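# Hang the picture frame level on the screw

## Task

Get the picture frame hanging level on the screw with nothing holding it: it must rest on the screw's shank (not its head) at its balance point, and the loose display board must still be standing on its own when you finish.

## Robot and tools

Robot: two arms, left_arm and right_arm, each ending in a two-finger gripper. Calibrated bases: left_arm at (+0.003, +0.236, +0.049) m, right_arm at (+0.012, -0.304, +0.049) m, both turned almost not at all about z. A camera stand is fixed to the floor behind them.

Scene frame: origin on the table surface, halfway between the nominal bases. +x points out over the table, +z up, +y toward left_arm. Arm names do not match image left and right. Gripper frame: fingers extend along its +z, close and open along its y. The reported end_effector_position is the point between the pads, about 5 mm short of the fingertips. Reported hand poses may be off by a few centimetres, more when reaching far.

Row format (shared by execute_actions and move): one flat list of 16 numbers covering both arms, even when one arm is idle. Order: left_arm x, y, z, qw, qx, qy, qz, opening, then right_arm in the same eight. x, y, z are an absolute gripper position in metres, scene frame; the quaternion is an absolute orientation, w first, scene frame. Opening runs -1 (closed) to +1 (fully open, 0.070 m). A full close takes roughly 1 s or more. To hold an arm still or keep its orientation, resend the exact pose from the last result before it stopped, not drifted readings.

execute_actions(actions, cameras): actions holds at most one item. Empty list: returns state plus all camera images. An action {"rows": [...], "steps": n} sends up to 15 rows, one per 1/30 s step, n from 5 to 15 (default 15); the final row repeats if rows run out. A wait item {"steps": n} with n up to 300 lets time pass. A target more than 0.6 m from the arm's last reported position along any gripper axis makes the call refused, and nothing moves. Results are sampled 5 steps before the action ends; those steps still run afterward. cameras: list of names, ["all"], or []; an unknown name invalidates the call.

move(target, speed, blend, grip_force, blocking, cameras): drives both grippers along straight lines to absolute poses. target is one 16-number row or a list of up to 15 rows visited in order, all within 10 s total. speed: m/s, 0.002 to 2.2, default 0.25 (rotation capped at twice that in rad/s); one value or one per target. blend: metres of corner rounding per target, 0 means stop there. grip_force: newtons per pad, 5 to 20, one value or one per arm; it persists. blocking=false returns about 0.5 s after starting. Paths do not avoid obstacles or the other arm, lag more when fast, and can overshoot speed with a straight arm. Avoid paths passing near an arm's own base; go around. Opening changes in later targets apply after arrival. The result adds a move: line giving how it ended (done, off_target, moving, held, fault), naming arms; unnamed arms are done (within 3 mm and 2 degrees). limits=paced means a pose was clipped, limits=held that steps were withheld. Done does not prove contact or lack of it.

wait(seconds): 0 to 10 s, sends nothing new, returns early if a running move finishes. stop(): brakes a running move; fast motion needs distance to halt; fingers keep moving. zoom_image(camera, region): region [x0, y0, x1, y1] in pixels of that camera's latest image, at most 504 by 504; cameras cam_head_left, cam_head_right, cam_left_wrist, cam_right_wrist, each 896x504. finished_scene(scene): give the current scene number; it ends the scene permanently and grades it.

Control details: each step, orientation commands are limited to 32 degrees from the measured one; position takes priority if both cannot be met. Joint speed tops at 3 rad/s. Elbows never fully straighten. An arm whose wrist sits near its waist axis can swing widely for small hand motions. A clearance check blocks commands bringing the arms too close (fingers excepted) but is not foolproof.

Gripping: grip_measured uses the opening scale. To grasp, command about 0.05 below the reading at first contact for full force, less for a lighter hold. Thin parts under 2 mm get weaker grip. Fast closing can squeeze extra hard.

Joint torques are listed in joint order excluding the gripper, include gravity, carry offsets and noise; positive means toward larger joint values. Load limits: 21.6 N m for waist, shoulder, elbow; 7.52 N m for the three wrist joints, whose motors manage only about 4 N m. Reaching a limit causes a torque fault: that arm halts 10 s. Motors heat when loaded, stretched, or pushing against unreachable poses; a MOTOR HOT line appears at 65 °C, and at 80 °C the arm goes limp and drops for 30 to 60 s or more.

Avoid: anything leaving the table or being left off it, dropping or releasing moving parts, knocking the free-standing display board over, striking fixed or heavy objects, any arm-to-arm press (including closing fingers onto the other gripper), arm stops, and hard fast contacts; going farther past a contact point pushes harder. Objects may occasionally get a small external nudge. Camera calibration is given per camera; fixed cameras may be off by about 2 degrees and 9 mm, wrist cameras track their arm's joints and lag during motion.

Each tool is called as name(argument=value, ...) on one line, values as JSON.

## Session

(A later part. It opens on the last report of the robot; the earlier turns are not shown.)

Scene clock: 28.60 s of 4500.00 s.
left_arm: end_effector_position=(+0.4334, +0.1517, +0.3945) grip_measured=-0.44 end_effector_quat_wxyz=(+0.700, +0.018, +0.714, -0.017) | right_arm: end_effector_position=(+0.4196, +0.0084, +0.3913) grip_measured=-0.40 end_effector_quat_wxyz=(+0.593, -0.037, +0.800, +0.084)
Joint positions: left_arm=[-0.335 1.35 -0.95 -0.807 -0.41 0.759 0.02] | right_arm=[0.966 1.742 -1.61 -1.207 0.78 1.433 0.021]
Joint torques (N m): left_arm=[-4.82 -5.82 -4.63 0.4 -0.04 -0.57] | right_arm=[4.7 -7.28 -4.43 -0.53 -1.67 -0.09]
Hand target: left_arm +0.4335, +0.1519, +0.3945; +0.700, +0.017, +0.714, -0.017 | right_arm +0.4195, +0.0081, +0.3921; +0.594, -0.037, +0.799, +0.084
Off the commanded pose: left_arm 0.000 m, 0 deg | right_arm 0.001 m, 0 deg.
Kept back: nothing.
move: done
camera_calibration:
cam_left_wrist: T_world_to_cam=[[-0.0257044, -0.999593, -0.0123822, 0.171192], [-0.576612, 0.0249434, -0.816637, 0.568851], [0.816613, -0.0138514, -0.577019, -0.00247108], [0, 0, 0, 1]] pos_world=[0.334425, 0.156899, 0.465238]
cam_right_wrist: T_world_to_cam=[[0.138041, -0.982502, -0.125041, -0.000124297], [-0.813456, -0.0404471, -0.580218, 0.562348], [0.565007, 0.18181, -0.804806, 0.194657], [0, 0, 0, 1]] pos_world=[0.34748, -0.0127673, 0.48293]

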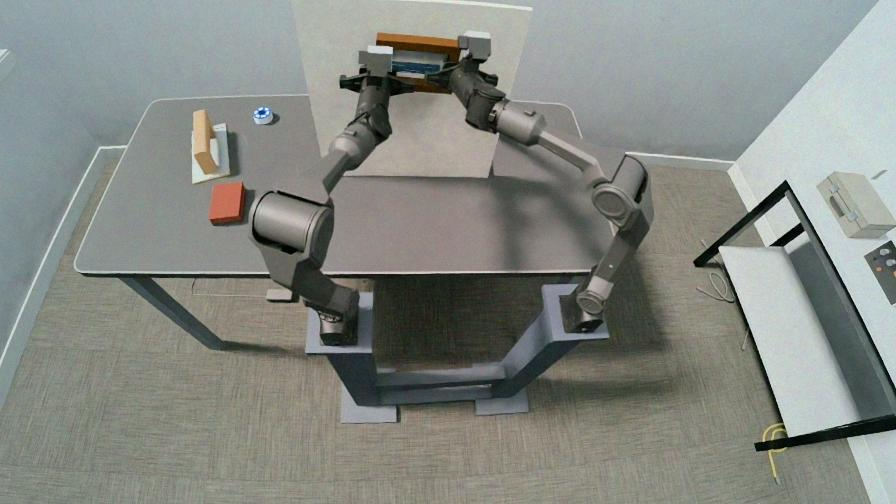

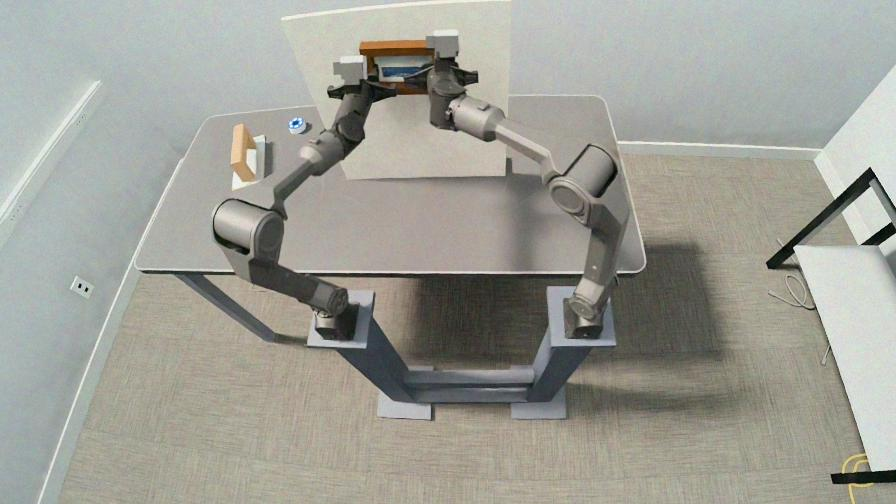

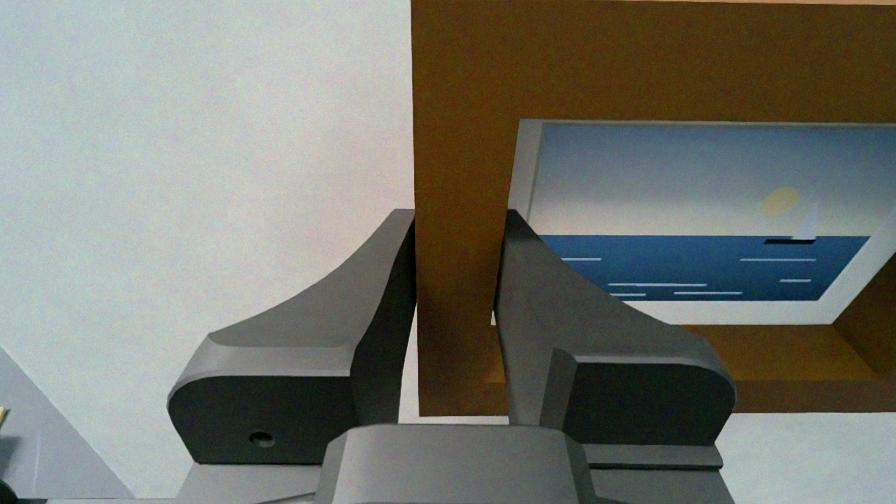

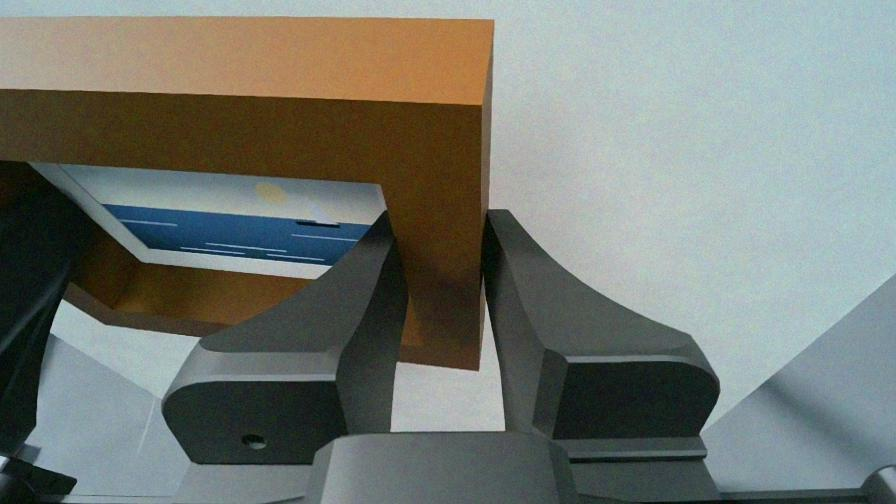

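move(target=[[0.4333,0.1518,0.3914,0.6871,0.0018,0.7258,-0.0320,-1,0.4195,0.0082,0.3962,0.5787,-0.0481,0.8113,0.0683,-1],[0.4429,0.1518,0.3914,0.6871,0.0018,0.7258,-0.0320,-1,0.4291,0.0082,0.3962,0.5787,-0.0481,0.8113,0.0683,-1]], speed=0.03, cameras=["all"])

Scene clock: 34.27 s of 4500.00 s.
left_arm: end_effector_position=(+0.4425, +0.1519, +0.3918) grip_measured=-0.44 end_effector_quat_wxyz=(+0.687, +0.002, +0.725, -0.032) | right_arm: end_effector_position=(+0.4287, +0.0085, +0.3964) grip_measured=-0.39 end_effector_quat_wxyz=(+0.579, -0.049, +0.811, +0.069)
Joint positions: left_arm=[-0.321 1.378 -0.993 -0.867 -0.366 0.774 0.02] | right_arm=[0.943 1.78 -1.716 -1.086 0.809 1.263 0.021]
Joint torques (N m): left_arm=[-3.52 -3.05 -5.09 0.41 0 -0.44] | right_arm=[2.11 -6.07 -5.44 -0.64 -1.82 0.67]
Hand target: left_arm +0.4429, +0.1518, +0.3914; +0.687, +0.002, +0.726, -0.032 | right_arm +0.4291, +0.0082, +0.3962; +0.579, -0.048, +0.811, +0.068
Off the commanded pose: left_arm 0.001 m, 0 deg | right_arm 0.001 m, 0 deg.
Kept back: nothing.
move: done
camera_calibration:
cam_left_wrist: T_world_to_cam=[[-0.024296, -0.999218, 0.0311864, 0.153827], [-0.604181, -0.0101775, -0.796782, 0.581675], [0.796476, -0.0382008, -0.603462, 0.0115213], [0, 0, 0, 1]] pos_world=[0.345998, 0.160067, 0.465623]
cam_right_wrist: T_world_to_cam=[[0.136022, -0.986758, -0.0883562, -0.0143161], [-0.832472, -0.0654895, -0.550183, 0.569159], [0.537111, 0.148391, -0.830356, 0.215935], [0, 0, 0, 1]] pos_world=[0.359775, -0.00889539, 0.49118]

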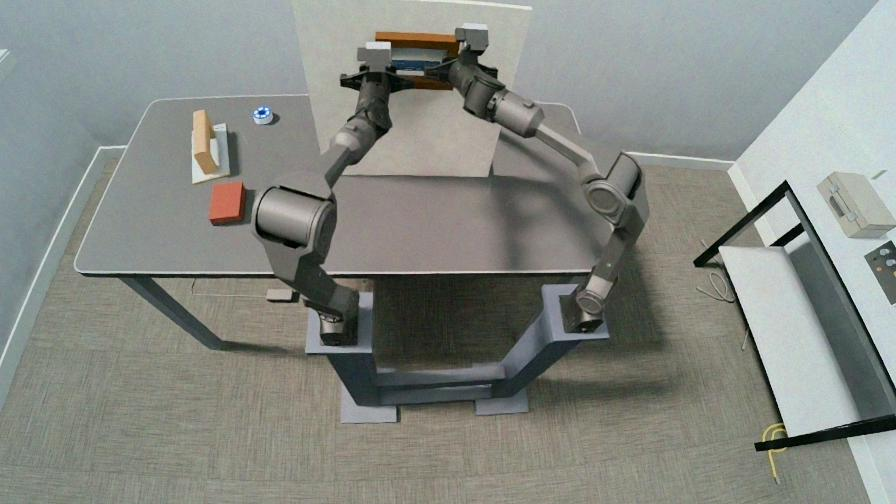

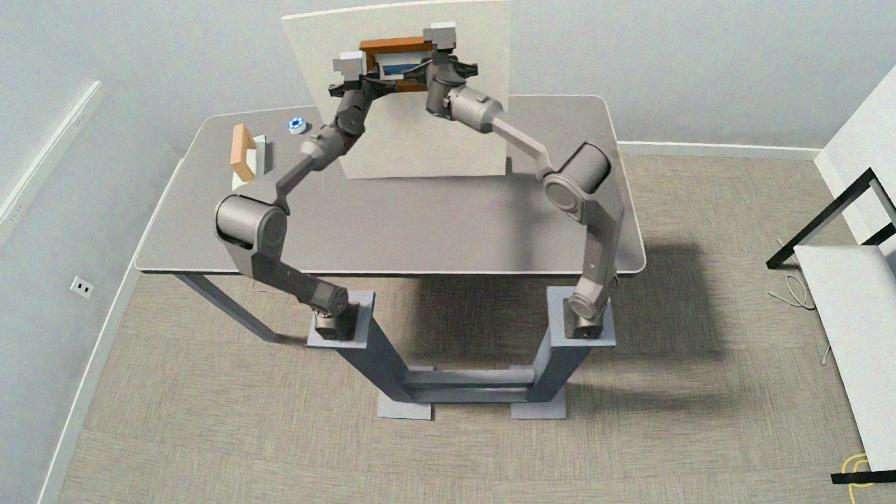

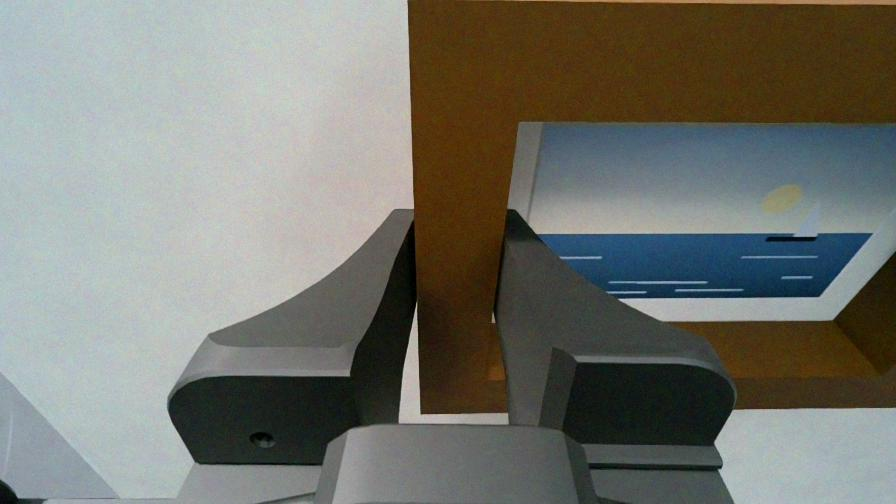

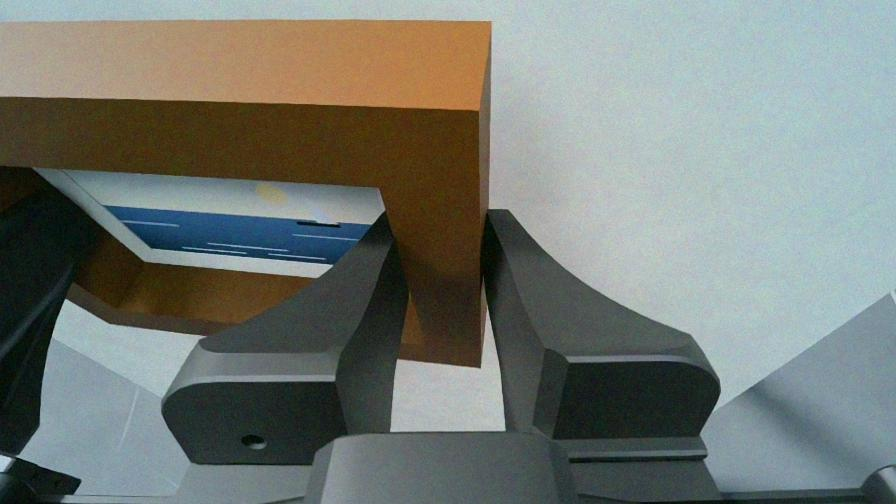

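zoom_image(camera="cam_head_left", region=[365, 20, 475, 100])

zoom_image(camera="cam_head_right", region=[350, 20, 460, 100])

Scaled by 4.582 from the camera's 896x504 image, which has a finer 1280x720 frame.

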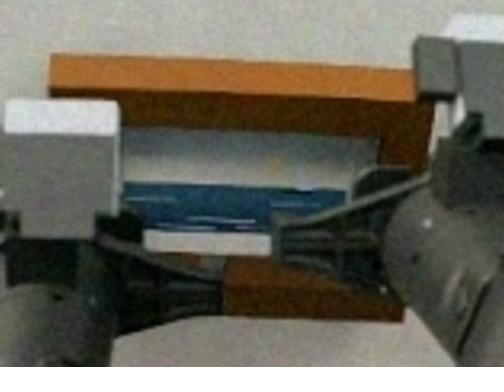

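Scaled by 4.582 from the camera's 896x504 image, which has a finer 1280x720 frame.

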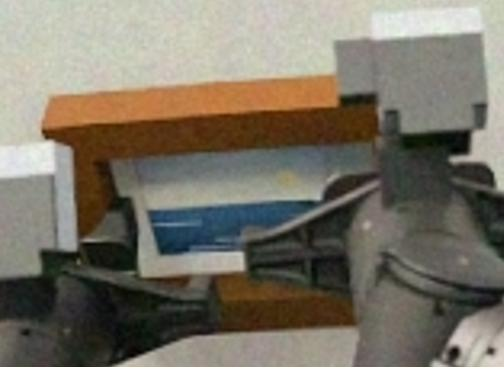

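move(target=[0.4429,0.1518,0.3864,0.6871,0.0018,0.7258,-0.0320,-1,0.4291,0.0082,0.3912,0.5787,-0.0481,0.8113,0.0683,-1], speed=0.02)

move(target=[0.4429,0.1518,0.3829,0.6871,0.0018,0.7258,-0.0320,-1,0.4291,0.0082,0.3877,0.5787,-0.0481,0.8113,0.0683,-1], speed=0.02)

Scene clock: 35.57 s of 4500.00 s.
left_arm: end_effector_position=(+0.4430, +0.1516, +0.3865) grip_measured=-0.44 end_effector_quat_wxyz=(+0.687, +0.002, +0.726, -0.032) | right_arm: end_effector_position=(+0.4292, +0.0085, +0.3903) grip_measured=-0.40 end_effector_quat_wxyz=(+0.578, -0.048, +0.812, +0.068)
Joint positions: left_arm=[-0.321 1.384 -0.978 -0.828 -0.379 0.731 0.02] | right_arm=[0.943 1.78 -1.693 -1.104 0.799 1.29 0.021]
Joint torques (N m): left_arm=[-4.07 -3.05 -3.34 0.28 0.14 -0.34] | right_arm=[2.04 -7.42 -4.43 -0.28 -1.5 0.51]
Hand target: left_arm +0.4429, +0.1518, +0.3864; +0.687, +0.002, +0.726, -0.032 | right_arm +0.4291, +0.0082, +0.3912; +0.579, -0.048, +0.811, +0.068
Off the commanded pose: left_arm 0.000 m, 0 deg | right_arm 0.001 m, 0 deg.
Kept back: nothing.
move: done

Scene clock: 36.27 s of 4500.00 s.
left_arm: end_effector_position=(+0.4429, +0.1516, +0.3826) grip_measured=-0.44 end_effector_quat_wxyz=(+0.687, +0.002, +0.726, -0.032) | right_arm: end_effector_position=(+0.4291, +0.0083, +0.3871) grip_measured=-0.39 end_effector_quat_wxyz=(+0.578, -0.048, +0.812, +0.068)
Joint positions: left_arm=[-0.321 1.387 -0.965 -0.802 -0.389 0.703 0.02] | right_arm=[0.943 1.778 -1.677 -1.116 0.793 1.308 0.021]
Joint torques (N m): left_arm=[-4.06 -3.94 -3.36 0.43 -0.22 -0.33] | right_arm=[2.95 -8.42 -4.7 -0.52 -1.52 0.52]
Hand target: left_arm +0.4429, +0.1518, +0.3829; +0.687, +0.002, +0.726, -0.032 | right_arm +0.4291, +0.0082, +0.3877; +0.579, -0.048, +0.811, +0.068
Off the commanded pose: left_arm 0.000 m, 0 deg | right_arm 0.001 m, 0 deg.
Kept back: nothing.
move: done

move(target=[0.4429,0.1518,0.3807,0.6871,0.0018,0.7258,-0.0320,-1,0.4291,0.0082,0.3855,0.5787,-0.0481,0.8113,0.0683,-1], speed=0.02)

move(target=[0.4429,0.1518,0.3790,0.6871,0.0018,0.7258,-0.0320,-1,0.4291,0.0082,0.3838,0.5787,-0.0481,0.8113,0.0683,-1], speed=0.02)

move(target=[0.4429,0.1518,0.3775,0.6871,0.0018,0.7258,-0.0320,-1,0.4291,0.0082,0.3823,0.5787,-0.0481,0.8113,0.0683,-1], speed=0.02)

Scene clock: 37.30 s of 4500.00 s.
left_arm: end_effector_position=(+0.4429, +0.1518, +0.3806) grip_measured=-0.44 end_effector_quat_wxyz=(+0.687, +0.002, +0.726, -0.032) | right_arm: end_effector_position=(+0.4291, +0.0082, +0.3851) grip_measured=-0.40 end_effector_quat_wxyz=(+0.578, -0.048, +0.812, +0.068)
Joint positions: left_arm=[-0.321 1.389 -0.958 -0.787 -0.396 0.687 0.02] | right_arm=[0.943 1.777 -1.668 -1.125 0.789 1.32 0.021]
Joint torques (N m): left_arm=[-3.69 -4.51 -3.29 0.53 -0.38 -0.37] | right_arm=[3.88 -8.78 -4.65 -0.61 -1.51 0.52]
Hand target: left_arm +0.4429, +0.1518, +0.3807; +0.687, +0.002, +0.726, -0.032 | right_arm +0.4291, +0.0082, +0.3855; +0.579, -0.048, +0.811, +0.068
Off the commanded pose: left_arm 0.000 m, 0 deg | right_arm 0.000 m, 0 deg.
Kept back: nothing.
move: done

Scene clock: 38.00 s of 4500.00 s.
left_arm: end_effector_position=(+0.4429, +0.1517, +0.3790) grip_measured=-0.44 end_effector_quat_wxyz=(+0.687, +0.002, +0.726, -0.032) | right_arm: end_effector_position=(+0.4290, +0.0081, +0.3836) grip_measured=-0.40 end_effector_quat_wxyz=(+0.578, -0.048, +0.812, +0.068)
Joint positions: left_arm=[-0.321 1.39 -0.953 -0.774 -0.4 0.674 0.02] | right_arm=[0.943 1.776 -1.66 -1.131 0.786 1.328 0.021]
Joint torques (N m): left_arm=[-3.52 -4.49 -3.36 0.53 -0.38 -0.38] | right_arm=[4.04 -8.67 -4.65 -0.61 -1.55 0.53]
Hand target: left_arm +0.4429, +0.1518, +0.3790; +0.687, +0.002, +0.726, -0.032 | right_arm +0.4291, +0.0082, +0.3838; +0.579, -0.048, +0.811, +0.068
Off the commanded pose: left_arm 0.000 m, 0 deg | right_arm 0.000 m, 0 deg.
Kept back: nothing.
move: done

Scene clock: 38.70 s of 4500.00 s.
left_arm: end_effector_position=(+0.4429, +0.1518, +0.3783) grip_measured=-0.44 end_effector_quat_wxyz=(+0.688, +0.002, +0.725, -0.032) | right_arm: end_effector_position=(+0.4292, +0.0084, +0.3827) grip_measured=-0.40 end_effector_quat_wxyz=(+0.579, -0.049, +0.811, +0.068)
Joint positions: left_arm=[-0.321 1.391 -0.949 -0.764 -0.405 0.663 0.02] | right_arm=[0.943 1.776 -1.655 -1.137 0.783 1.335 0.021]
Joint torques (N m): left_arm=[-3.36 -3.77 -2.41 0.32 -0.05 -0.42] | right_arm=[3.97 -7.9 -4.01 -0.27 -1.36 0.54]
Hand target: left_arm +0.4429, +0.1518, +0.3775; +0.687, +0.002, +0.726, -0.032 | right_arm +0.4291, +0.0082, +0.3823; +0.579, -0.048, +0.811, +0.068
Off the commanded pose: left_arm 0.001 m, 0 deg | right_arm 0.000 m, 0 deg.
Kept back: nothing.
move: done

move(target=[[0.4429,0.1518,0.3865,0.6871,0.0018,0.7258,-0.0320,-1,0.4291,0.0082,0.3908,0.5787,-0.0481,0.8113,0.0683,-1],[0.4369,0.1518,0.3865,0.6871,0.0018,0.7258,-0.0320,-1,0.4231,0.0082,0.3908,0.5787,-0.0481,0.8113,0.0683,-1],[0.4369,0.1518,0.3820,0.6871,0.0018,0.7258,-0.0320,-1,0.4231,0.0082,0.3863,0.5787,-0.0481,0.8113,0.0683,-1]], speed=0.03)

move(target=[0.4369,0.1518,0.3805,0.6871,0.0018,0.7258,-0.0320,-1,0.4231,0.0082,0.3848,0.5787,-0.0481,0.8113,0.0683,-1], speed=0.02)

move(target=[0.4369,0.1518,0.3790,0.6871,0.0018,0.7258,-0.0320,-1,0.4231,0.0082,0.3833,0.5787,-0.0481,0.8113,0.0683,-1], speed=0.02)

Scene clock: 40.60 s of 4500.00 s.
left_arm: end_effector_position=(+0.4365, +0.1519, +0.3822) grip_measured=-0.44 end_effector_quat_wxyz=(+0.687, +0.002, +0.726, -0.032) | right_arm: end_effector_position=(+0.4230, +0.0081, +0.3863) grip_measured=-0.40 end_effector_quat_wxyz=(+0.579, -0.048, +0.811, +0.068)
Joint positions: left_arm=[-0.329 1.366 -0.943 -0.814 -0.397 0.713 0.02] | right_arm=[0.957 1.763 -1.652 -1.133 0.8 1.331 0.021]
Joint torques (N m): left_arm=[-3.87 -4.66 -4.45 0.42 -0.45 -0.26] | right_arm=[3.06 -7.86 -4.81 -0.34 -1.41 0.14]
Hand target: left_arm +0.4369, +0.1518, +0.3820; +0.687, +0.002, +0.726, -0.032 | right_arm +0.4231, +0.0082, +0.3863; +0.579, -0.048, +0.811, +0.068
Off the commanded pose: left_arm 0.000 m, 0 deg | right_arm 0.000 m, 0 deg.
Kept back: nothing.
move: done

Scene clock: 41.30 s of 4500.00 s.
left_arm: end_effector_position=(+0.4369, +0.1517, +0.3809) grip_measured=-0.44 end_effector_quat_wxyz=(+0.687, +0.002, +0.726, -0.032) | right_arm: end_effector_position=(+0.4231, +0.0082, +0.3849) grip_measured=-0.40 end_effector_quat_wxyz=(+0.579, -0.048, +0.811, +0.068)
Joint positions: left_arm=[-0.329 1.368 -0.94 -0.803 -0.401 0.702 0.02] | right_arm=[0.957 1.763 -1.647 -1.137 0.799 1.338 0.021]
Joint torques (N m): left_arm=[-3.86 -4.66 -3.51 0.55 -0.39 -0.44] | right_arm=[3.05 -8.01 -4.3 -0.57 -1.57 0.48]
Hand target: left_arm +0.4369, +0.1518, +0.3805; +0.687, +0.002, +0.726, -0.032 | right_arm +0.4231, +0.0082, +0.3848; +0.579, -0.048, +0.811, +0.068
Off the commanded pose: left_arm 0.000 m, 0 deg | right_arm 0.000 m, 0 deg.
Kept back: nothing.
move: done

Scene clock: 42.00 s of 4500.00 s.
left_arm: end_effector_position=(+0.4368, +0.1518, +0.3792) grip_measured=-0.44 end_effector_quat_wxyz=(+0.687, +0.002, +0.726, -0.032) | right_arm: end_effector_position=(+0.4231, +0.0082, +0.3832) grip_measured=-0.40 end_effector_quat_wxyz=(+0.579, -0.048, +0.811, +0.068)
Joint positions: left_arm=[-0.329 1.369 -0.934 -0.793 -0.405 0.69 0.02] | right_arm=[0.957 1.763 -1.64 -1.143 0.796 1.345 0.021]
Joint torques (N m): left_arm=[-3.48 -4.54 -3.73 0.53 -0.42 -0.4] | right_arm=[3.13 -8.1 -4.35 -0.56 -1.56 0.46]
Hand target: left_arm +0.4369, +0.1518, +0.3790; +0.687, +0.002, +0.726, -0.032 | right_arm +0.4231, +0.0082, +0.3833; +0.579, -0.048, +0.811, +0.068
Off the commanded pose: left_arm 0.000 m, 0 deg | right_arm 0.000 m, 0 deg.
Kept back: nothing.
move: done

move(target=[0.4369,0.1518,0.3775,0.6871,0.0018,0.7258,-0.0320,-1,0.4231,0.0082,0.3818,0.5787,-0.0481,0.8113,0.0683,-1], speed=0.02)

move(target=[0.4369,0.1518,0.3760,0.6871,0.0018,0.7258,-0.0320,-1,0.4231,0.0082,0.3803,0.5787,-0.0481,0.8113,0.0683,-1], speed=0.02)

Scene clock: 42.97 s of 4500.00 s.
left_arm: end_effector_position=(+0.4368, +0.1518, +0.3776) grip_measured=-0.44 end_effector_quat_wxyz=(+0.687, +0.002, +0.726, -0.032) | right_arm: end_effector_position=(+0.4231, +0.0084, +0.3816) grip_measured=-0.40 end_effector_quat_wxyz=(+0.578, -0.048, +0.811, +0.068)
Joint positions: left_arm=[-0.329 1.371 -0.929 -0.782 -0.41 0.679 0.02] | right_arm=[0.957 1.763 -1.634 -1.148 0.793 1.353 0.021]
Joint torques (N m): left_arm=[-3.55 -4.55 -3.74 0.56 -0.47 -0.42] | right_arm=[3.19 -8.07 -4.38 -0.58 -1.55 0.47]
Hand target: left_arm +0.4369, +0.1518, +0.3775; +0.687, +0.002, +0.726, -0.032 | right_arm +0.4231, +0.0082, +0.3818; +0.579, -0.048, +0.811, +0.068
Off the commanded pose: left_arm 0.000 m, 0 deg | right_arm 0.000 m, 0 deg.
Kept back: nothing.
move: done

Scene clock: 43.67 s of 4500.00 s.
left_arm: end_effector_position=(+0.4370, +0.1517, +0.3762) grip_measured=-0.44 end_effector_quat_wxyz=(+0.687, +0.002, +0.726, -0.032) | right_arm: end_effector_position=(+0.4230, +0.0083, +0.3802) grip_measured=-0.40 end_effector_quat_wxyz=(+0.579, -0.048, +0.811, +0.068)
Joint positions: left_arm=[-0.329 1.373 -0.925 -0.772 -0.414 0.668 0.02] | right_arm=[0.957 1.762 -1.627 -1.154 0.79 1.361 0.021]
Joint torques (N m): left_arm=[-3.39 -4.63 -3.62 0.56 -0.47 -0.39] | right_arm=[3.29 -8.08 -4.38 -0.59 -1.55 0.47]
Hand target: left_arm +0.4369, +0.1518, +0.3760; +0.687, +0.002, +0.726, -0.032 | right_arm +0.4231, +0.0082, +0.3803; +0.579, -0.048, +0.811, +0.068
Off the commanded pose: left_arm 0.000 m, 0 deg | right_arm 0.000 m, 0 deg.
Kept back: nothing.
move: done

move(target=[[0.4369,0.1518,0.3880,0.6871,0.0018,0.7258,-0.0320,-1,0.4231,0.0082,0.3922,0.5787,-0.0481,0.8113,0.0683,-1],[0.4400,0.1518,0.3880,0.6775,0.0014,0.7347,-0.0320,-1,0.4262,0.0082,0.3922,0.5680,-0.0472,0.8188,0.0689,-1],[0.4451,0.1518,0.3880,0.6775,0.0014,0.7347,-0.0320,-1,0.4313,0.0082,0.3922,0.5680,-0.0472,0.8188,0.0689,-1]], speed=[0.04,0.03,0.015])

Scene clock: 46.47 s of 4500.00 s.
left_arm: end_effector_position=(+0.4449, +0.1520, +0.3880) grip_measured=-0.44 end_effector_quat_wxyz=(+0.678, +0.001, +0.735, -0.032) | right_arm: end_effector_position=(+0.4311, +0.0082, +0.3920) grip_measured=-0.40 end_effector_quat_wxyz=(+0.568, -0.047, +0.819, +0.068)
Joint positions: left_arm=[-0.317 1.386 -1.009 -0.937 -0.341 0.841 0.02] | right_arm=[0.934 1.791 -1.735 -1.04 0.814 1.227 0.021]
Joint torques (N m): left_arm=[-2.67 -3.82 -5.84 0.42 -0.17 -0.51] | right_arm=[1.53 -6.29 -5.61 -0.58 -1.7 0.44]
Hand target: left_arm +0.4451, +0.1518, +0.3880; +0.678, +0.001, +0.735, -0.032 | right_arm +0.4313, +0.0082, +0.3922; +0.568, -0.047, +0.819, +0.069
Off the commanded pose: left_arm 0.000 m, 0 deg | right_arm 0.000 m, 0 deg.
Kept back: nothing.
move: done

Lower stepwise.

move(target=[0.4451,0.1518,0.3815,0.6775,0.0014,0.7347,-0.0320,-1,0.4313,0.0082,0.3857,0.5680,-0.0472,0.8188,0.0689,-1], speed=0.02)

move(target=[0.4451,0.1518,0.3790,0.6775,0.0014,0.7347,-0.0320,-1,0.4313,0.0082,0.3832,0.5680,-0.0472,0.8188,0.0689,-1], speed=0.02)

move(target=[0.4451,0.1518,0.3775,0.6775,0.0014,0.7347,-0.0320,-1,0.4313,0.0082,0.3817,0.5680,-0.0472,0.8188,0.0689,-1], speed=0.02)

Scene clock: 47.40 s of 4500.00 s.
left_arm: end_effector_position=(+0.4452, +0.1518, +0.3815) grip_measured=-0.44 end_effector_quat_wxyz=(+0.678, +0.001, +0.735, -0.032) | right_arm: end_effector_position=(+0.4313, +0.0085, +0.3853) grip_measured=-0.40 end_effector_quat_wxyz=(+0.568, -0.047, +0.819, +0.069)
Joint positions: left_arm=[-0.317 1.392 -0.989 -0.879 -0.357 0.778 0.02] | right_arm=[0.934 1.789 -1.706 -1.063 0.8 1.26 0.021]
Joint torques (N m): left_arm=[-3.12 -3.62 -3.6 0.19 -0.16 -0.36] | right_arm=[2.02 -7.53 -4.22 -0.18 -1.29 0.36]
Hand target: left_arm +0.4451, +0.1518, +0.3815; +0.678, +0.001, +0.735, -0.032 | right_arm +0.4313, +0.0082, +0.3857; +0.568, -0.047, +0.819, +0.069
Off the commanded pose: left_arm 0.000 m, 0 deg | right_arm 0.000 m, 0 deg.
Kept back: nothing.
move: done

Scene clock: 48.10 s of 4500.00 s.
left_arm: end_effector_position=(+0.4451, +0.1517, +0.3789) grip_measured=-0.44 end_effector_quat_wxyz=(+0.677, +0.002, +0.735, -0.032) | right_arm: end_effector_position=(+0.4312, +0.0085, +0.3828) grip_measured=-0.40 end_effector_quat_wxyz=(+0.568, -0.048, +0.819, +0.069)
Joint positions: left_arm=[-0.317 1.394 -0.98 -0.858 -0.363 0.757 0.02] | right_arm=[0.934 1.788 -1.695 -1.071 0.795 1.272 0.021]
Joint torques (N m): left_arm=[-3.4 -4.19 -3.45 0.22 -0.43 -0.43] | right_arm=[2.53 -8.08 -4.23 -0.38 -1.27 0.52]
Hand target: left_arm +0.4451, +0.1518, +0.3790; +0.678, +0.001, +0.735, -0.032 | right_arm +0.4313, +0.0082, +0.3832; +0.568, -0.047, +0.819, +0.069
Off the commanded pose: left_arm 0.000 m, 0 deg | right_arm 0.001 m, 0 deg.
Kept back: nothing.
move: done

Scene clock: 48.80 s of 4500.00 s.
left_arm: end_effector_position=(+0.4450, +0.1519, +0.3790) grip_measured=-0.44 end_effector_quat_wxyz=(+0.679, +0.001, +0.734, -0.032) | right_arm: end_effector_position=(+0.4313, +0.0086, +0.3823) grip_measured=-0.40 end_effector_quat_wxyz=(+0.569, -0.047, +0.818, +0.070)
Joint positions: left_arm=[-0.317 1.394 -0.977 -0.846 -0.368 0.744 0.02] | right_arm=[0.934 1.787 -1.69 -1.077 0.791 1.28 0.021]
Joint torques (N m): left_arm=[-3.16 -3.25 -1.41 -0.02 0.32 -0.49] | right_arm=[3.02 -6.8 -2.95 0.25 -0.81 0.48]
Hand target: left_arm +0.4451, +0.1518, +0.3775; +0.678, +0.001, +0.735, -0.032 | right_arm +0.4313, +0.0082, +0.3817; +0.568, -0.047, +0.819, +0.069
Off the commanded pose: left_arm 0.002 m, 0 deg | right_arm 0.001 m, 0 deg.
Kept back: nothing.
move: done

move(target=[[0.4451,0.1518,0.3860,0.6775,0.0014,0.7347,-0.0320,-1,0.4313,0.0082,0.3902,0.5680,-0.0472,0.8188,0.0689,-1],[0.4401,0.1518,0.3860,0.6775,0.0014,0.7347,-0.0320,-1,0.4263,0.0082,0.3902,0.5680,-0.0472,0.8188,0.0689,-1],[0.4401,0.1518,0.3825,0.6775,0.0014,0.7347,-0.0320,-1,0.4263,0.0082,0.3867,0.5680,-0.0472,0.8188,0.0689,-1]], speed=0.025)

move(target=[0.4401,0.1518,0.3806,0.6775,0.0014,0.7347,-0.0320,-1,0.4263,0.0082,0.3848,0.5680,-0.0472,0.8188,0.0689,-1], speed=0.02)

move(target=[0.4401,0.1518,0.3795,0.6775,0.0014,0.7347,-0.0320,-1,0.4263,0.0082,0.3837,0.5680,-0.0472,0.8188,0.0689,-1], speed=0.02)

Scene clock: 50.83 s of 4500.00 s.
left_arm: end_effector_position=(+0.4398, +0.1520, +0.3828) grip_measured=-0.44 end_effector_quat_wxyz=(+0.678, +0.001, +0.735, -0.032) | right_arm: end_effector_position=(+0.4265, +0.0078, +0.3869) grip_measured=-0.40 end_effector_quat_wxyz=(+0.568, -0.047, +0.819, +0.069)
Joint positions: left_arm=[-0.324 1.373 -0.975 -0.903 -0.358 0.802 0.02] | right_arm=[0.944 1.776 -1.694 -1.069 0.809 1.269 0.021]
Joint torques (N m): left_arm=[-3.08 -4.58 -4.37 0.29 -0.47 -0.33] | right_arm=[3.09 -8.07 -4.55 -0.31 -1.21 0.16]
Hand target: left_arm +0.4401, +0.1518, +0.3825; +0.678, +0.001, +0.735, -0.032 | right_arm +0.4263, +0.0082, +0.3867; +0.568, -0.047, +0.819, +0.069
Off the commanded pose: left_arm 0.000 m, 0 deg | right_arm 0.000 m, 0 deg.
Kept back: nothing.
move: done

Scene clock: 51.53 s of 4500.00 s.
left_arm: end_effector_position=(+0.4401, +0.1519, +0.3809) grip_measured=-0.44 end_effector_quat_wxyz=(+0.678, +0.001, +0.735, -0.032) | right_arm: end_effector_position=(+0.4266, +0.0079, +0.3847) grip_measured=-0.40 end_effector_quat_wxyz=(+0.568, -0.046, +0.819, +0.069)
Joint positions: left_arm=[-0.324 1.375 -0.97 -0.887 -0.363 0.786 0.02] | right_arm=[0.944 1.776 -1.686 -1.074 0.806 1.278 0.021]
Joint torques (N m): left_arm=[-2.83 -4.81 -3.84 0.42 -0.39 -0.43] | right_arm=[2.81 -8.25 -4.26 -0.46 -1.43 0.45]
Hand target: left_arm +0.4401, +0.1518, +0.3806; +0.678, +0.001, +0.735, -0.032 | right_arm +0.4263, +0.0082, +0.3848; +0.568, -0.047, +0.819, +0.069
Off the commanded pose: left_arm 0.000 m, 0 deg | right_arm 0.000 m, 0 deg.
Kept back: nothing.
move: done

Scene clock: 52.23 s of 4500.00 s.
left_arm: end_effector_position=(+0.4401, +0.1519, +0.3797) grip_measured=-0.44 end_effector_quat_wxyz=(+0.678, +0.001, +0.735, -0.032) | right_arm: end_effector_position=(+0.4266, +0.0081, +0.3835) grip_measured=-0.40 end_effector_quat_wxyz=(+0.568, -0.047, +0.819, +0.069)
Joint positions: left_arm=[-0.324 1.376 -0.966 -0.878 -0.366 0.776 0.02] | right_arm=[0.944 1.776 -1.681 -1.078 0.804 1.283 0.021]
Joint torques (N m): left_arm=[-2.75 -4.73 -3.77 0.42 -0.45 -0.46] | right_arm=[2.55 -8.33 -4.28 -0.5 -1.43 0.48]
Hand target: left_arm +0.4401, +0.1518, +0.3795; +0.678, +0.001, +0.735, -0.032 | right_arm +0.4263, +0.0082, +0.3837; +0.568, -0.047, +0.819, +0.069
Off the commanded pose: left_arm 0.000 m, 0 deg | right_arm 0.000 m, 0 deg.
Kept back: nothing.
move: done

move(target=[0.4401,0.1518,0.3780,0.6775,0.0014,0.7347,-0.0320,-1,0.4263,0.0082,0.3822,0.5680,-0.0472,0.8188,0.0689,-1], speed=0.02)

Scene clock: 53.17 s of 4500.00 s.
left_arm: end_effector_position=(+0.4400, +0.1519, +0.3784) grip_measured=-0.44 end_effector_quat_wxyz=(+0.678, +0.001, +0.735, -0.032) | right_arm: end_effector_position=(+0.4266, +0.0079, +0.3820) grip_measured=-0.40 end_effector_quat_wxyz=(+0.568, -0.047, +0.819, +0.068)
Joint positions: left_arm=[-0.324 1.377 -0.961 -0.865 -0.37 0.762 0.02] | right_arm=[0.944 1.775 -1.674 -1.084 0.801 1.29 0.021]
Joint torques (N m): left_arm=[-2.62 -4.89 -3.45 0.42 -0.49 -0.42] | right_arm=[2.47 -8.38 -4.34 -0.51 -1.39 0.48]
Hand target: left_arm +0.4401, +0.1518, +0.3780; +0.678, +0.001, +0.735, -0.032 | right_arm +0.4263, +0.0082, +0.3822; +0.568, -0.047, +0.819, +0.069
Off the commanded pose: left_arm 0.000 m, 0 deg | right_arm 0.000 m, 0 deg.
Kept back: nothing.
move: done

move(target=[0.4401,0.1518,0.3765,0.6775,0.0014,0.7347,-0.0320,-1,0.4263,0.0082,0.3807,0.5680,-0.0472,0.8188,0.0689,-1], speed=0.02, cameras=["all"])

Scene clock: 54.10 s of 4500.00 s.
left_arm: end_effector_position=(+0.4402, +0.1519, +0.3768) grip_measured=-0.44 end_effector_quat_wxyz=(+0.678, +0.001, +0.735, -0.032) | right_arm: end_effector_position=(+0.4266, +0.0080, +0.3805) grip_measured=-0.40 end_effector_quat_wxyz=(+0.568, -0.047, +0.819, +0.069)
Joint positions: left_arm=[-0.324 1.379 -0.956 -0.853 -0.374 0.749 0.02] | right_arm=[0.944 1.775 -1.668 -1.089 0.798 1.298 0.021]
Joint torques (N m): left_arm=[-2.62 -4.54 -3.61 0.41 -0.54 -0.42] | right_arm=[2.41 -8.4 -4.33 -0.53 -1.36 0.48]
Hand target: left_arm +0.4401, +0.1518, +0.3765; +0.678, +0.001, +0.735, -0.032 | right_arm +0.4263, +0.0082, +0.3807; +0.568, -0.047, +0.819, +0.069
Off the commanded pose: left_arm 0.000 m, 0 deg | right_arm 0.000 m, 0 deg.
Kept back: nothing.
move: done
camera_calibration:
cam_left_wrist: T_world_to_cam=[[-0.0228734, -0.999214, 0.0323729, 0.153179], [-0.625112, -0.0109758, -0.780458, 0.571484], [0.780199, -0.0380884, -0.62437, 0.0193129], [0, 0, 0, 1]] pos_world=[0.345677, 0.160066, 0.453118]
cam_right_wrist: T_world_to_cam=[[0.131783, -0.987014, -0.0918509, -0.0127183], [-0.846834, -0.0639309, -0.528002, 0.556373], [0.515273, 0.147364, -0.844262, 0.2186], [0, 0, 0, 1]] pos_world=[0.360193, -0.00919747, 0.477153]

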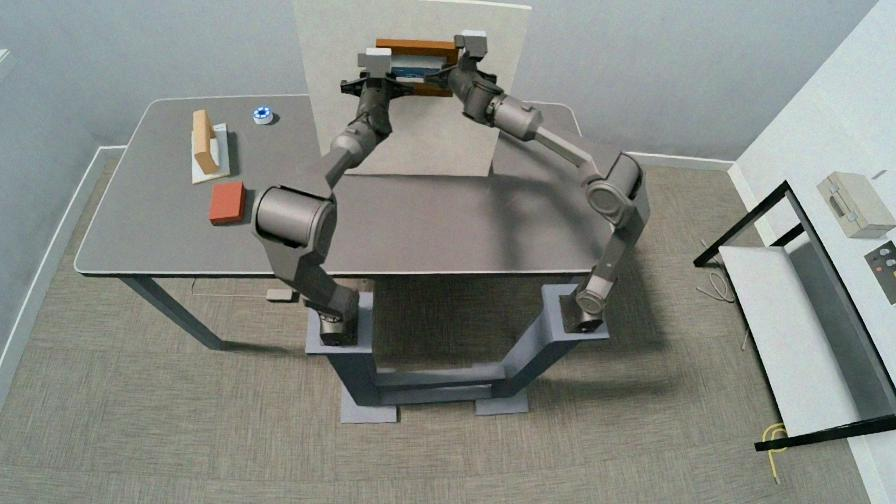

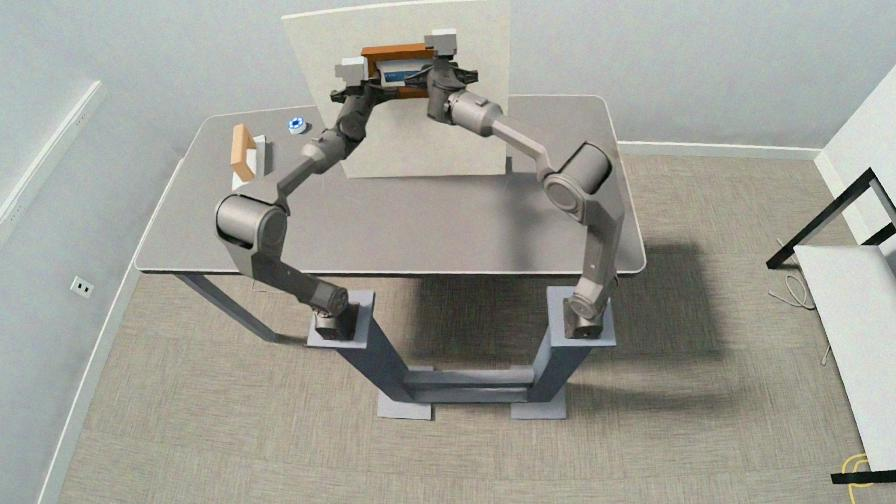

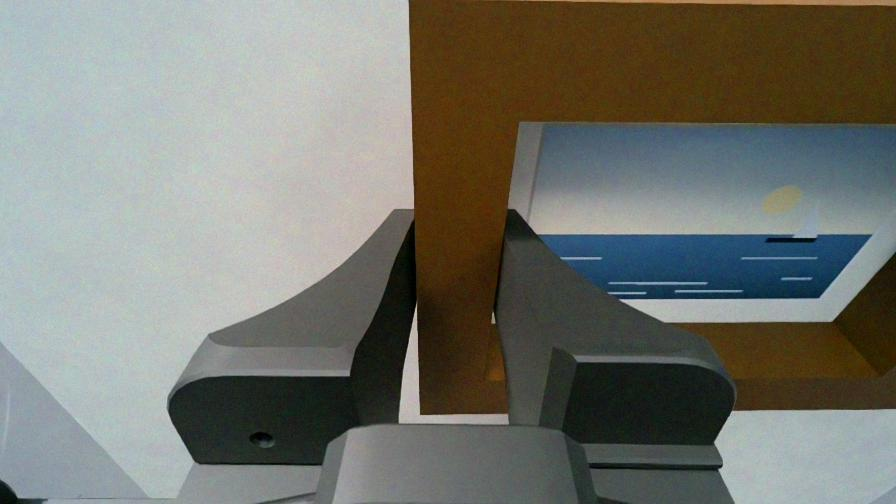

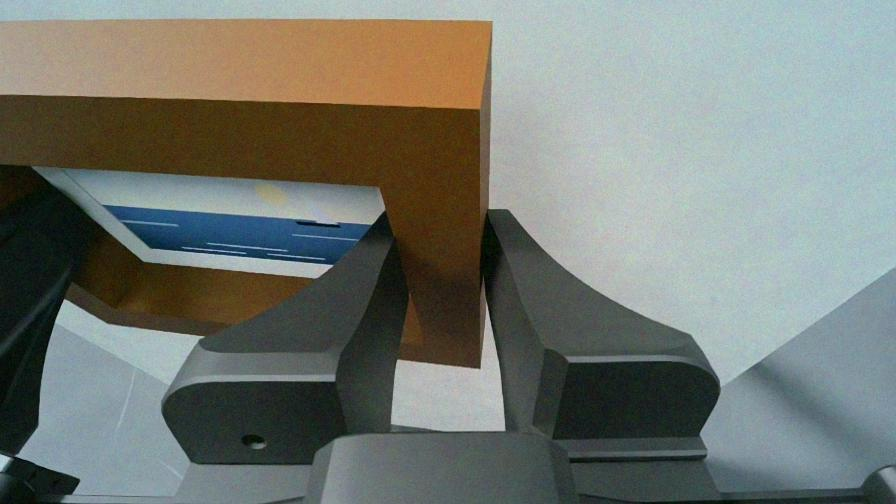

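move(target=[[0.4401,0.1518,0.3880,0.6775,0.0014,0.7347,-0.0320,-1,0.4263,0.0082,0.3922,0.5680,-0.0472,0.8188,0.0689,-1],[0.4419,0.1518,0.3880,0.6662,0.0009,0.7449,-0.0320,-1,0.4281,0.0082,0.3922,0.5554,-0.0461,0.8274,0.0696,-1],[0.4469,0.1518,0.3880,0.6662,0.0009,0.7449,-0.0320,-1,0.4331,0.0082,0.3922,0.5554,-0.0461,0.8274,0.0696,-1]], speed=[0.04,0.03,0.015])

move(target=[0.4469,0.1518,0.3820,0.6662,0.0009,0.7449,-0.0320,-1,0.4331,0.0082,0.3862,0.5554,-0.0461,0.8274,0.0696,-1], speed=0.02)

move(target=[0.4469,0.1518,0.3800,0.6662,0.0009,0.7449,-0.0320,-1,0.4331,0.0082,0.3842,0.5554,-0.0461,0.8274,0.0696,-1], speed=0.02)

Scene clock: 57.07 s of 4500.00 s.
left_arm: end_effector_position=(+0.4466, +0.1516, +0.3880) grip_measured=-0.44 end_effector_quat_wxyz=(+0.666, +0.001, +0.745, -0.032) | right_arm: end_effector_position=(+0.4328, +0.0083, +0.3921) grip_measured=-0.40 end_effector_quat_wxyz=(+0.555, -0.046, +0.828, +0.070)
Joint positions: left_arm=[-0.314 1.389 -1.04 -1.078 -0.305 0.981 0.02] | right_arm=[0.924 1.804 -1.78 -0.972 0.833 1.164 0.021]
Joint torques (N m): left_arm=[-1.75 -4.04 -5.6 0.28 -0.14 -0.55] | right_arm=[0.81 -6.57 -5.51 -0.58 -1.53 0.47]
Hand target: left_arm +0.4469, +0.1518, +0.3880; +0.666, +0.001, +0.745, -0.032 | right_arm +0.4331, +0.0082, +0.3922; +0.555, -0.046, +0.827, +0.070
Off the commanded pose: left_arm 0.000 m, 0 deg | right_arm 0.000 m, 0 deg.
Kept back: nothing.
move: done

Scene clock: 57.77 s of 4500.00 s.
left_arm: end_effector_position=(+0.4469, +0.1517, +0.3824) grip_measured=-0.44 end_effector_quat_wxyz=(+0.667, +0.001, +0.745, -0.032) | right_arm: end_effector_position=(+0.4330, +0.0087, +0.3856) grip_measured=-0.40 end_effector_quat_wxyz=(+0.555, -0.047, +0.828, +0.069)
Joint positions: left_arm=[-0.313 1.394 -1.021 -1.011 -0.317 0.91 0.02] | right_arm=[0.924 1.802 -1.751 -0.992 0.819 1.193 0.021]
Joint torques (N m): left_arm=[-2.26 -3.16 -3.45 -0.05 -0.17 -0.44] | right_arm=[1.2 -7.51 -4.02 -0.14 -1.03 0.47]
Hand target: left_arm +0.4469, +0.1518, +0.3820; +0.666, +0.001, +0.745, -0.032 | right_arm +0.4331, +0.0082, +0.3862; +0.555, -0.046, +0.827, +0.070
Off the commanded pose: left_arm 0.000 m, 0 deg | right_arm 0.001 m, 0 deg.
Kept back: nothing.
move: done

Scene clock: 58.47 s of 4500.00 s.
left_arm: end_effector_position=(+0.4468, +0.1519, +0.3804) grip_measured=-0.44 end_effector_quat_wxyz=(+0.667, +0.001, +0.745, -0.032) | right_arm: end_effector_position=(+0.4329, +0.0084, +0.3842) grip_measured=-0.40 end_effector_quat_wxyz=(+0.555, -0.046, +0.827, +0.070)
Joint positions: left_arm=[-0.313 1.395 -1.013 -0.992 -0.322 0.889 0.02] | right_arm=[0.924 1.801 -1.743 -0.999 0.815 1.202 0.021]
Joint torques (N m): left_arm=[-2.06 -3.27 -3.28 0.06 -0.34 -0.47] | right_arm=[1.55 -7.91 -4.05 -0.34 -1.11 0.64]
Hand target: left_arm +0.4469, +0.1518, +0.3800; +0.666, +0.001, +0.745, -0.032 | right_arm +0.4331, +0.0082, +0.3842; +0.555, -0.046, +0.827, +0.070
Off the commanded pose: left_arm 0.000 m, 0 deg | right_arm 0.000 m, 0 deg.
Kept back: nothing.
move: done

move(target=[0.4469,0.1518,0.3787,0.6662,0.0009,0.7449,-0.0320,-1,0.4331,0.0082,0.3829,0.5554,-0.0461,0.8274,0.0696,-1], speed=0.02)

move(target=[0.4469,0.1518,0.3774,0.6662,0.0009,0.7449,-0.0320,-1,0.4331,0.0082,0.3816,0.5554,-0.0461,0.8274,0.0696,-1], speed=0.02)

move(target=[0.4469,0.1518,0.3761,0.6662,0.0009,0.7449,-0.0320,-1,0.4331,0.0082,0.3803,0.5554,-0.0461,0.8274,0.0696,-1], speed=0.02)

Scene clock: 59.57 s of 4500.00 s.
left_arm: end_effector_position=(+0.4468, +0.1519, +0.3793) grip_measured=-0.44 end_effector_quat_wxyz=(+0.667, +0.001, +0.745, -0.032) | right_arm: end_effector_position=(+0.4329, +0.0085, +0.3832) grip_measured=-0.40 end_effector_quat_wxyz=(+0.556, -0.047, +0.827, +0.070)
Joint positions: left_arm=[-0.313 1.396 -1.01 -0.978 -0.325 0.875 0.02] | right_arm=[0.924 1.8 -1.737 -1.004 0.811 1.209 0.021]
Joint torques (N m): left_arm=[-1.96 -3.13 -2.63 0 -0.16 -0.5] | right_arm=[1.83 -7.64 -3.72 -0.13 -1 0.65]
Hand target: left_arm +0.4469, +0.1518, +0.3787; +0.666, +0.001, +0.745, -0.032 | right_arm +0.4331, +0.0082, +0.3829; +0.555, -0.046, +0.827, +0.070
Off the commanded pose: left_arm 0.001 m, 0 deg | right_arm 0.000 m, 0 deg.
Kept back: nothing.
move: done

Scene clock: 60.27 s of 4500.00 s.
left_arm: end_effector_position=(+0.4467, +0.1520, +0.3793) grip_measured=-0.44 end_effector_quat_wxyz=(+0.668, +0.000, +0.744, -0.032) | right_arm: end_effector_position=(+0.4330, +0.0087, +0.3827) grip_measured=-0.40 end_effector_quat_wxyz=(+0.556, -0.046, +0.827, +0.071)
Joint positions: left_arm=[-0.313 1.396 -1.007 -0.965 -0.329 0.862 0.02] | right_arm=[0.924 1.799 -1.732 -1.009 0.807 1.216 0.021]
Joint torques (N m): left_arm=[-1.53 -1.79 -0.03 -0.36 0.63 -0.5] | right_arm=[2.03 -5.83 -2.23 0.64 -0.4 0.58]
Hand target: left_arm +0.4469, +0.1518, +0.3774; +0.666, +0.001, +0.745, -0.032 | right_arm +0.4331, +0.0082, +0.3816; +0.555, -0.046, +0.827, +0.070
Off the commanded pose: left_arm 0.002 m, 0 deg | right_arm 0.001 m, 0 deg.
Kept back: nothing.
move: done

Scene clock: 60.97 s of 4500.00 s.
left_arm: end_effector_position=(+0.4465, +0.1522, +0.3784) grip_measured=-0.44 end_effector_quat_wxyz=(+0.668, +0.000, +0.743, -0.032) | right_arm: end_effector_position=(+0.4329, +0.0085, +0.3816) grip_measured=-0.40 end_effector_quat_wxyz=(+0.557, -0.047, +0.826, +0.070)
Joint positions: left_arm=[-0.313 1.396 -1.002 -0.952 -0.332 0.848 0.02] | right_arm=[0.924 1.798 -1.726 -1.014 0.804 1.221 0.021]
Joint torques (N m): left_arm=[-0.91 0.66 2.57 -0.89 1.7 -0.57] | right_arm=[1.66 -2.85 -0.4 1.61 0.21 0.61]
Hand target: left_arm +0.4469, +0.1518, +0.3761; +0.666, +0.001, +0.745, -0.032 | right_arm +0.4331, +0.0082, +0.3803; +0.555, -0.046, +0.827, +0.070
Off the commanded pose: left_arm 0.002 m, 0 deg | right_arm 0.001 m, 0 deg.
Kept back: nothing.
move: done

move(target=[[0.4469,0.1518,0.3786,0.6662,0.0009,0.7449,-0.0320,-1,0.4331,0.0082,0.3827,0.5554,-0.0461,0.8274,0.0696,-1],[0.4469,0.1518,0.3786,0.6662,0.0009,0.7449,-0.0320,-1,0.4331,0.0082,0.3827,0.5554,-0.0461,0.8274,0.0696,-0.36],[0.4469,0.1518,0.3786,0.6662,0.0009,0.7449,-0.0320,-1,0.4331,0.0082,0.3827,0.5554,-0.0461,0.8274,0.0696,-0.22],[0.4469,0.1518,0.3786,0.6662,0.0009,0.7449,-0.0320,-1,0.4331,0.0082,0.3827,0.5554,-0.0461,0.8274,0.0696,0.0]], speed=0.02, cameras=["cam_right_wrist"])

Scene clock: 64.43 s of 4500.00 s.
left_arm: end_effector_position=(+0.4468, +0.1513, +0.3783) grip_measured=-0.45 end_effector_quat_wxyz=(+0.666, +0.002, +0.745, -0.032) | right_arm: end_effector_position=(+0.4329, +0.0087, +0.3823) grip_measured=+0.00 end_effector_quat_wxyz=(+0.555, -0.046, +0.828, +0.070)
Joint positions: left_arm=[-0.314 1.397 -1.008 -0.976 -0.325 0.875 0.019] | right_arm=[0.924 1.8 -1.734 -1.003 0.81 1.211 0.035]
Joint torques (N m): left_arm=[0.34 -7.76 -4.97 0.06 -1.5 -0.3] | right_arm=[-0.44 -8.43 -4.68 -0.85 -0.19 0.25]
Hand target: left_arm +0.4469, +0.1518, +0.3786; +0.666, +0.001, +0.745, -0.032 | right_arm +0.4331, +0.0082, +0.3827; +0.555, -0.046, +0.827, +0.070
Off the commanded pose: left_arm 0.001 m, 0 deg | right_arm 0.001 m, 0 deg.
Kept back: nothing.
move: done
camera_calibration:
cam_right_wrist: T_world_to_cam=[[0.130768, -0.986673, -0.0968263, -0.0103289], [-0.862708, -0.0651253, -0.501491, 0.559378], [0.488502, 0.149112, -0.859728, 0.234261], [0, 0, 0, 1]] pos_world=[0.369494, -0.00869277, 0.480924]
Images, in order (width x height): cam_right_wrist 896x504.

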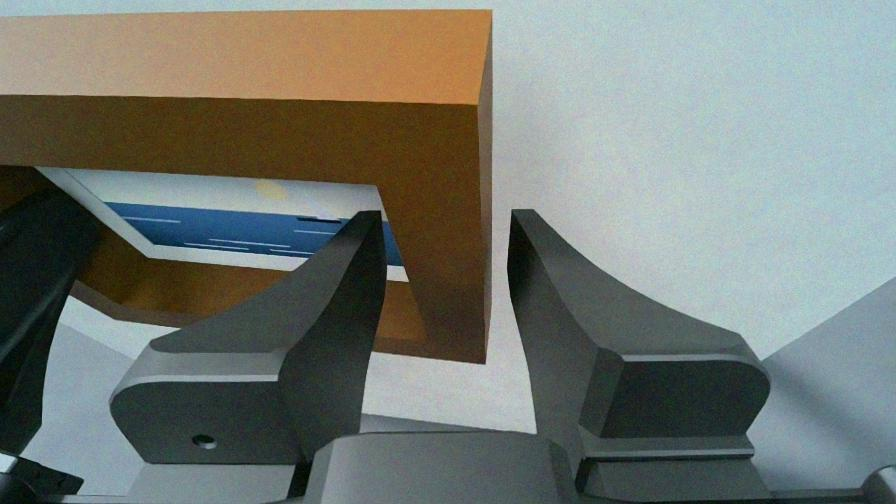

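move(target=[[0.4469,0.1518,0.3786,0.6662,0.0009,0.7449,-0.0320,-1,0.360,-0.005,0.413,0.5554,-0.0461,0.8274,0.0696,0.0],[0.4469,0.1518,0.3786,0.6662,0.0009,0.7449,-0.0320,-1,0.29,-0.12,0.41,0.46,0.12,0.80,0.37,0.0],[0.4469,0.1518,0.3786,0.6662,0.0009,0.7449,-0.0320,-1,0.36,-0.175,0.390,0.274,0.288,0.676,0.621,1]], speed=[0.06,0.25,0.25], cameras=["cam_right_wrist","cam_head_right"])

Scene clock: 71.27 s of 4500.00 s.
left_arm: end_effector_position=(+0.4468, +0.1515, +0.3785) grip_measured=-0.45 end_effector_quat_wxyz=(+0.666, +0.001, +0.745, -0.032) | right_arm: end_effector_position=(+0.3600, -0.1749, +0.3897) grip_measured=+0.98 end_effector_quat_wxyz=(+0.274, +0.288, +0.676, +0.621)
Joint positions: left_arm=[-0.314 1.397 -1.008 -0.976 -0.326 0.875 0.019] | right_arm=[-0.093 1.223 -0.877 1.685 0.874 -0.284 0.069]
Joint torques (N m): left_arm=[0.4 -5.42 -3.22 0.26 -1.06 -0.09] | right_arm=[0.06 -4.01 -4.76 0.78 0.06 0.18]
Hand target: left_arm +0.4469, +0.1518, +0.3786; +0.666, +0.001, +0.745, -0.032 | right_arm +0.3600, -0.1750, +0.3900; +0.274, +0.288, +0.676, +0.621
Off the commanded pose: left_arm 0.000 m, 0 deg | right_arm 0.000 m, 0 deg.
Kept back: nothing.
move: done
camera_calibration:
cam_right_wrist: T_world_to_cam=[[-0.0831205, -0.0421249, -0.995649, 0.411244], [-0.983723, 0.163189, 0.0752206, 0.347064], [0.15931, 0.985695, -0.0550036, 0.254857], [0, 0, 0, 1]] pos_world=[0.334996, -0.290525, 0.397366]
Images, in order (width x height): cam_head_right 896x504, cam_right_wrist 896x504.

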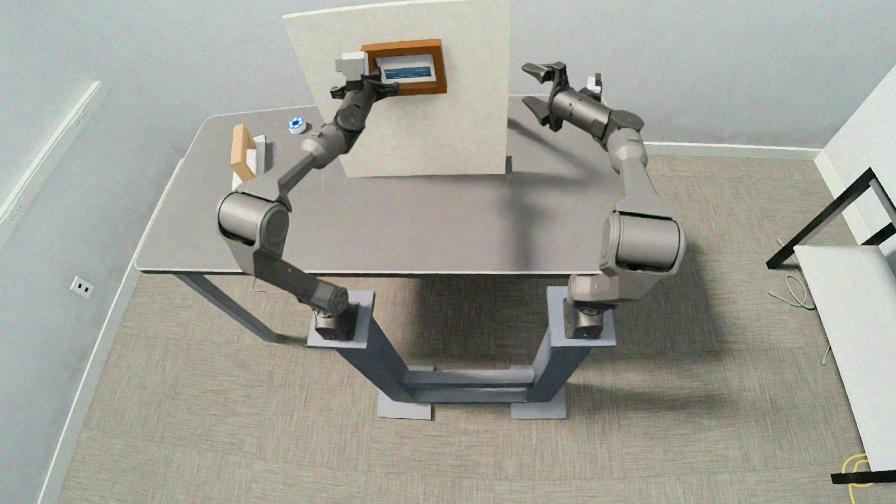

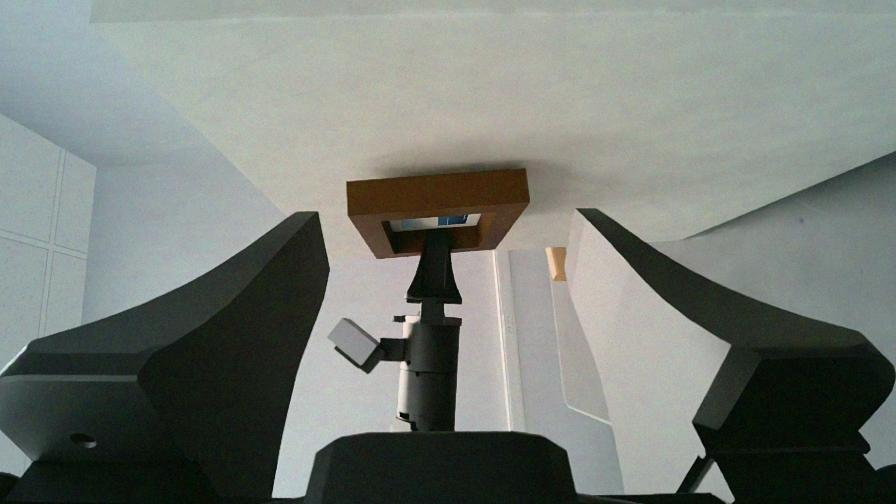

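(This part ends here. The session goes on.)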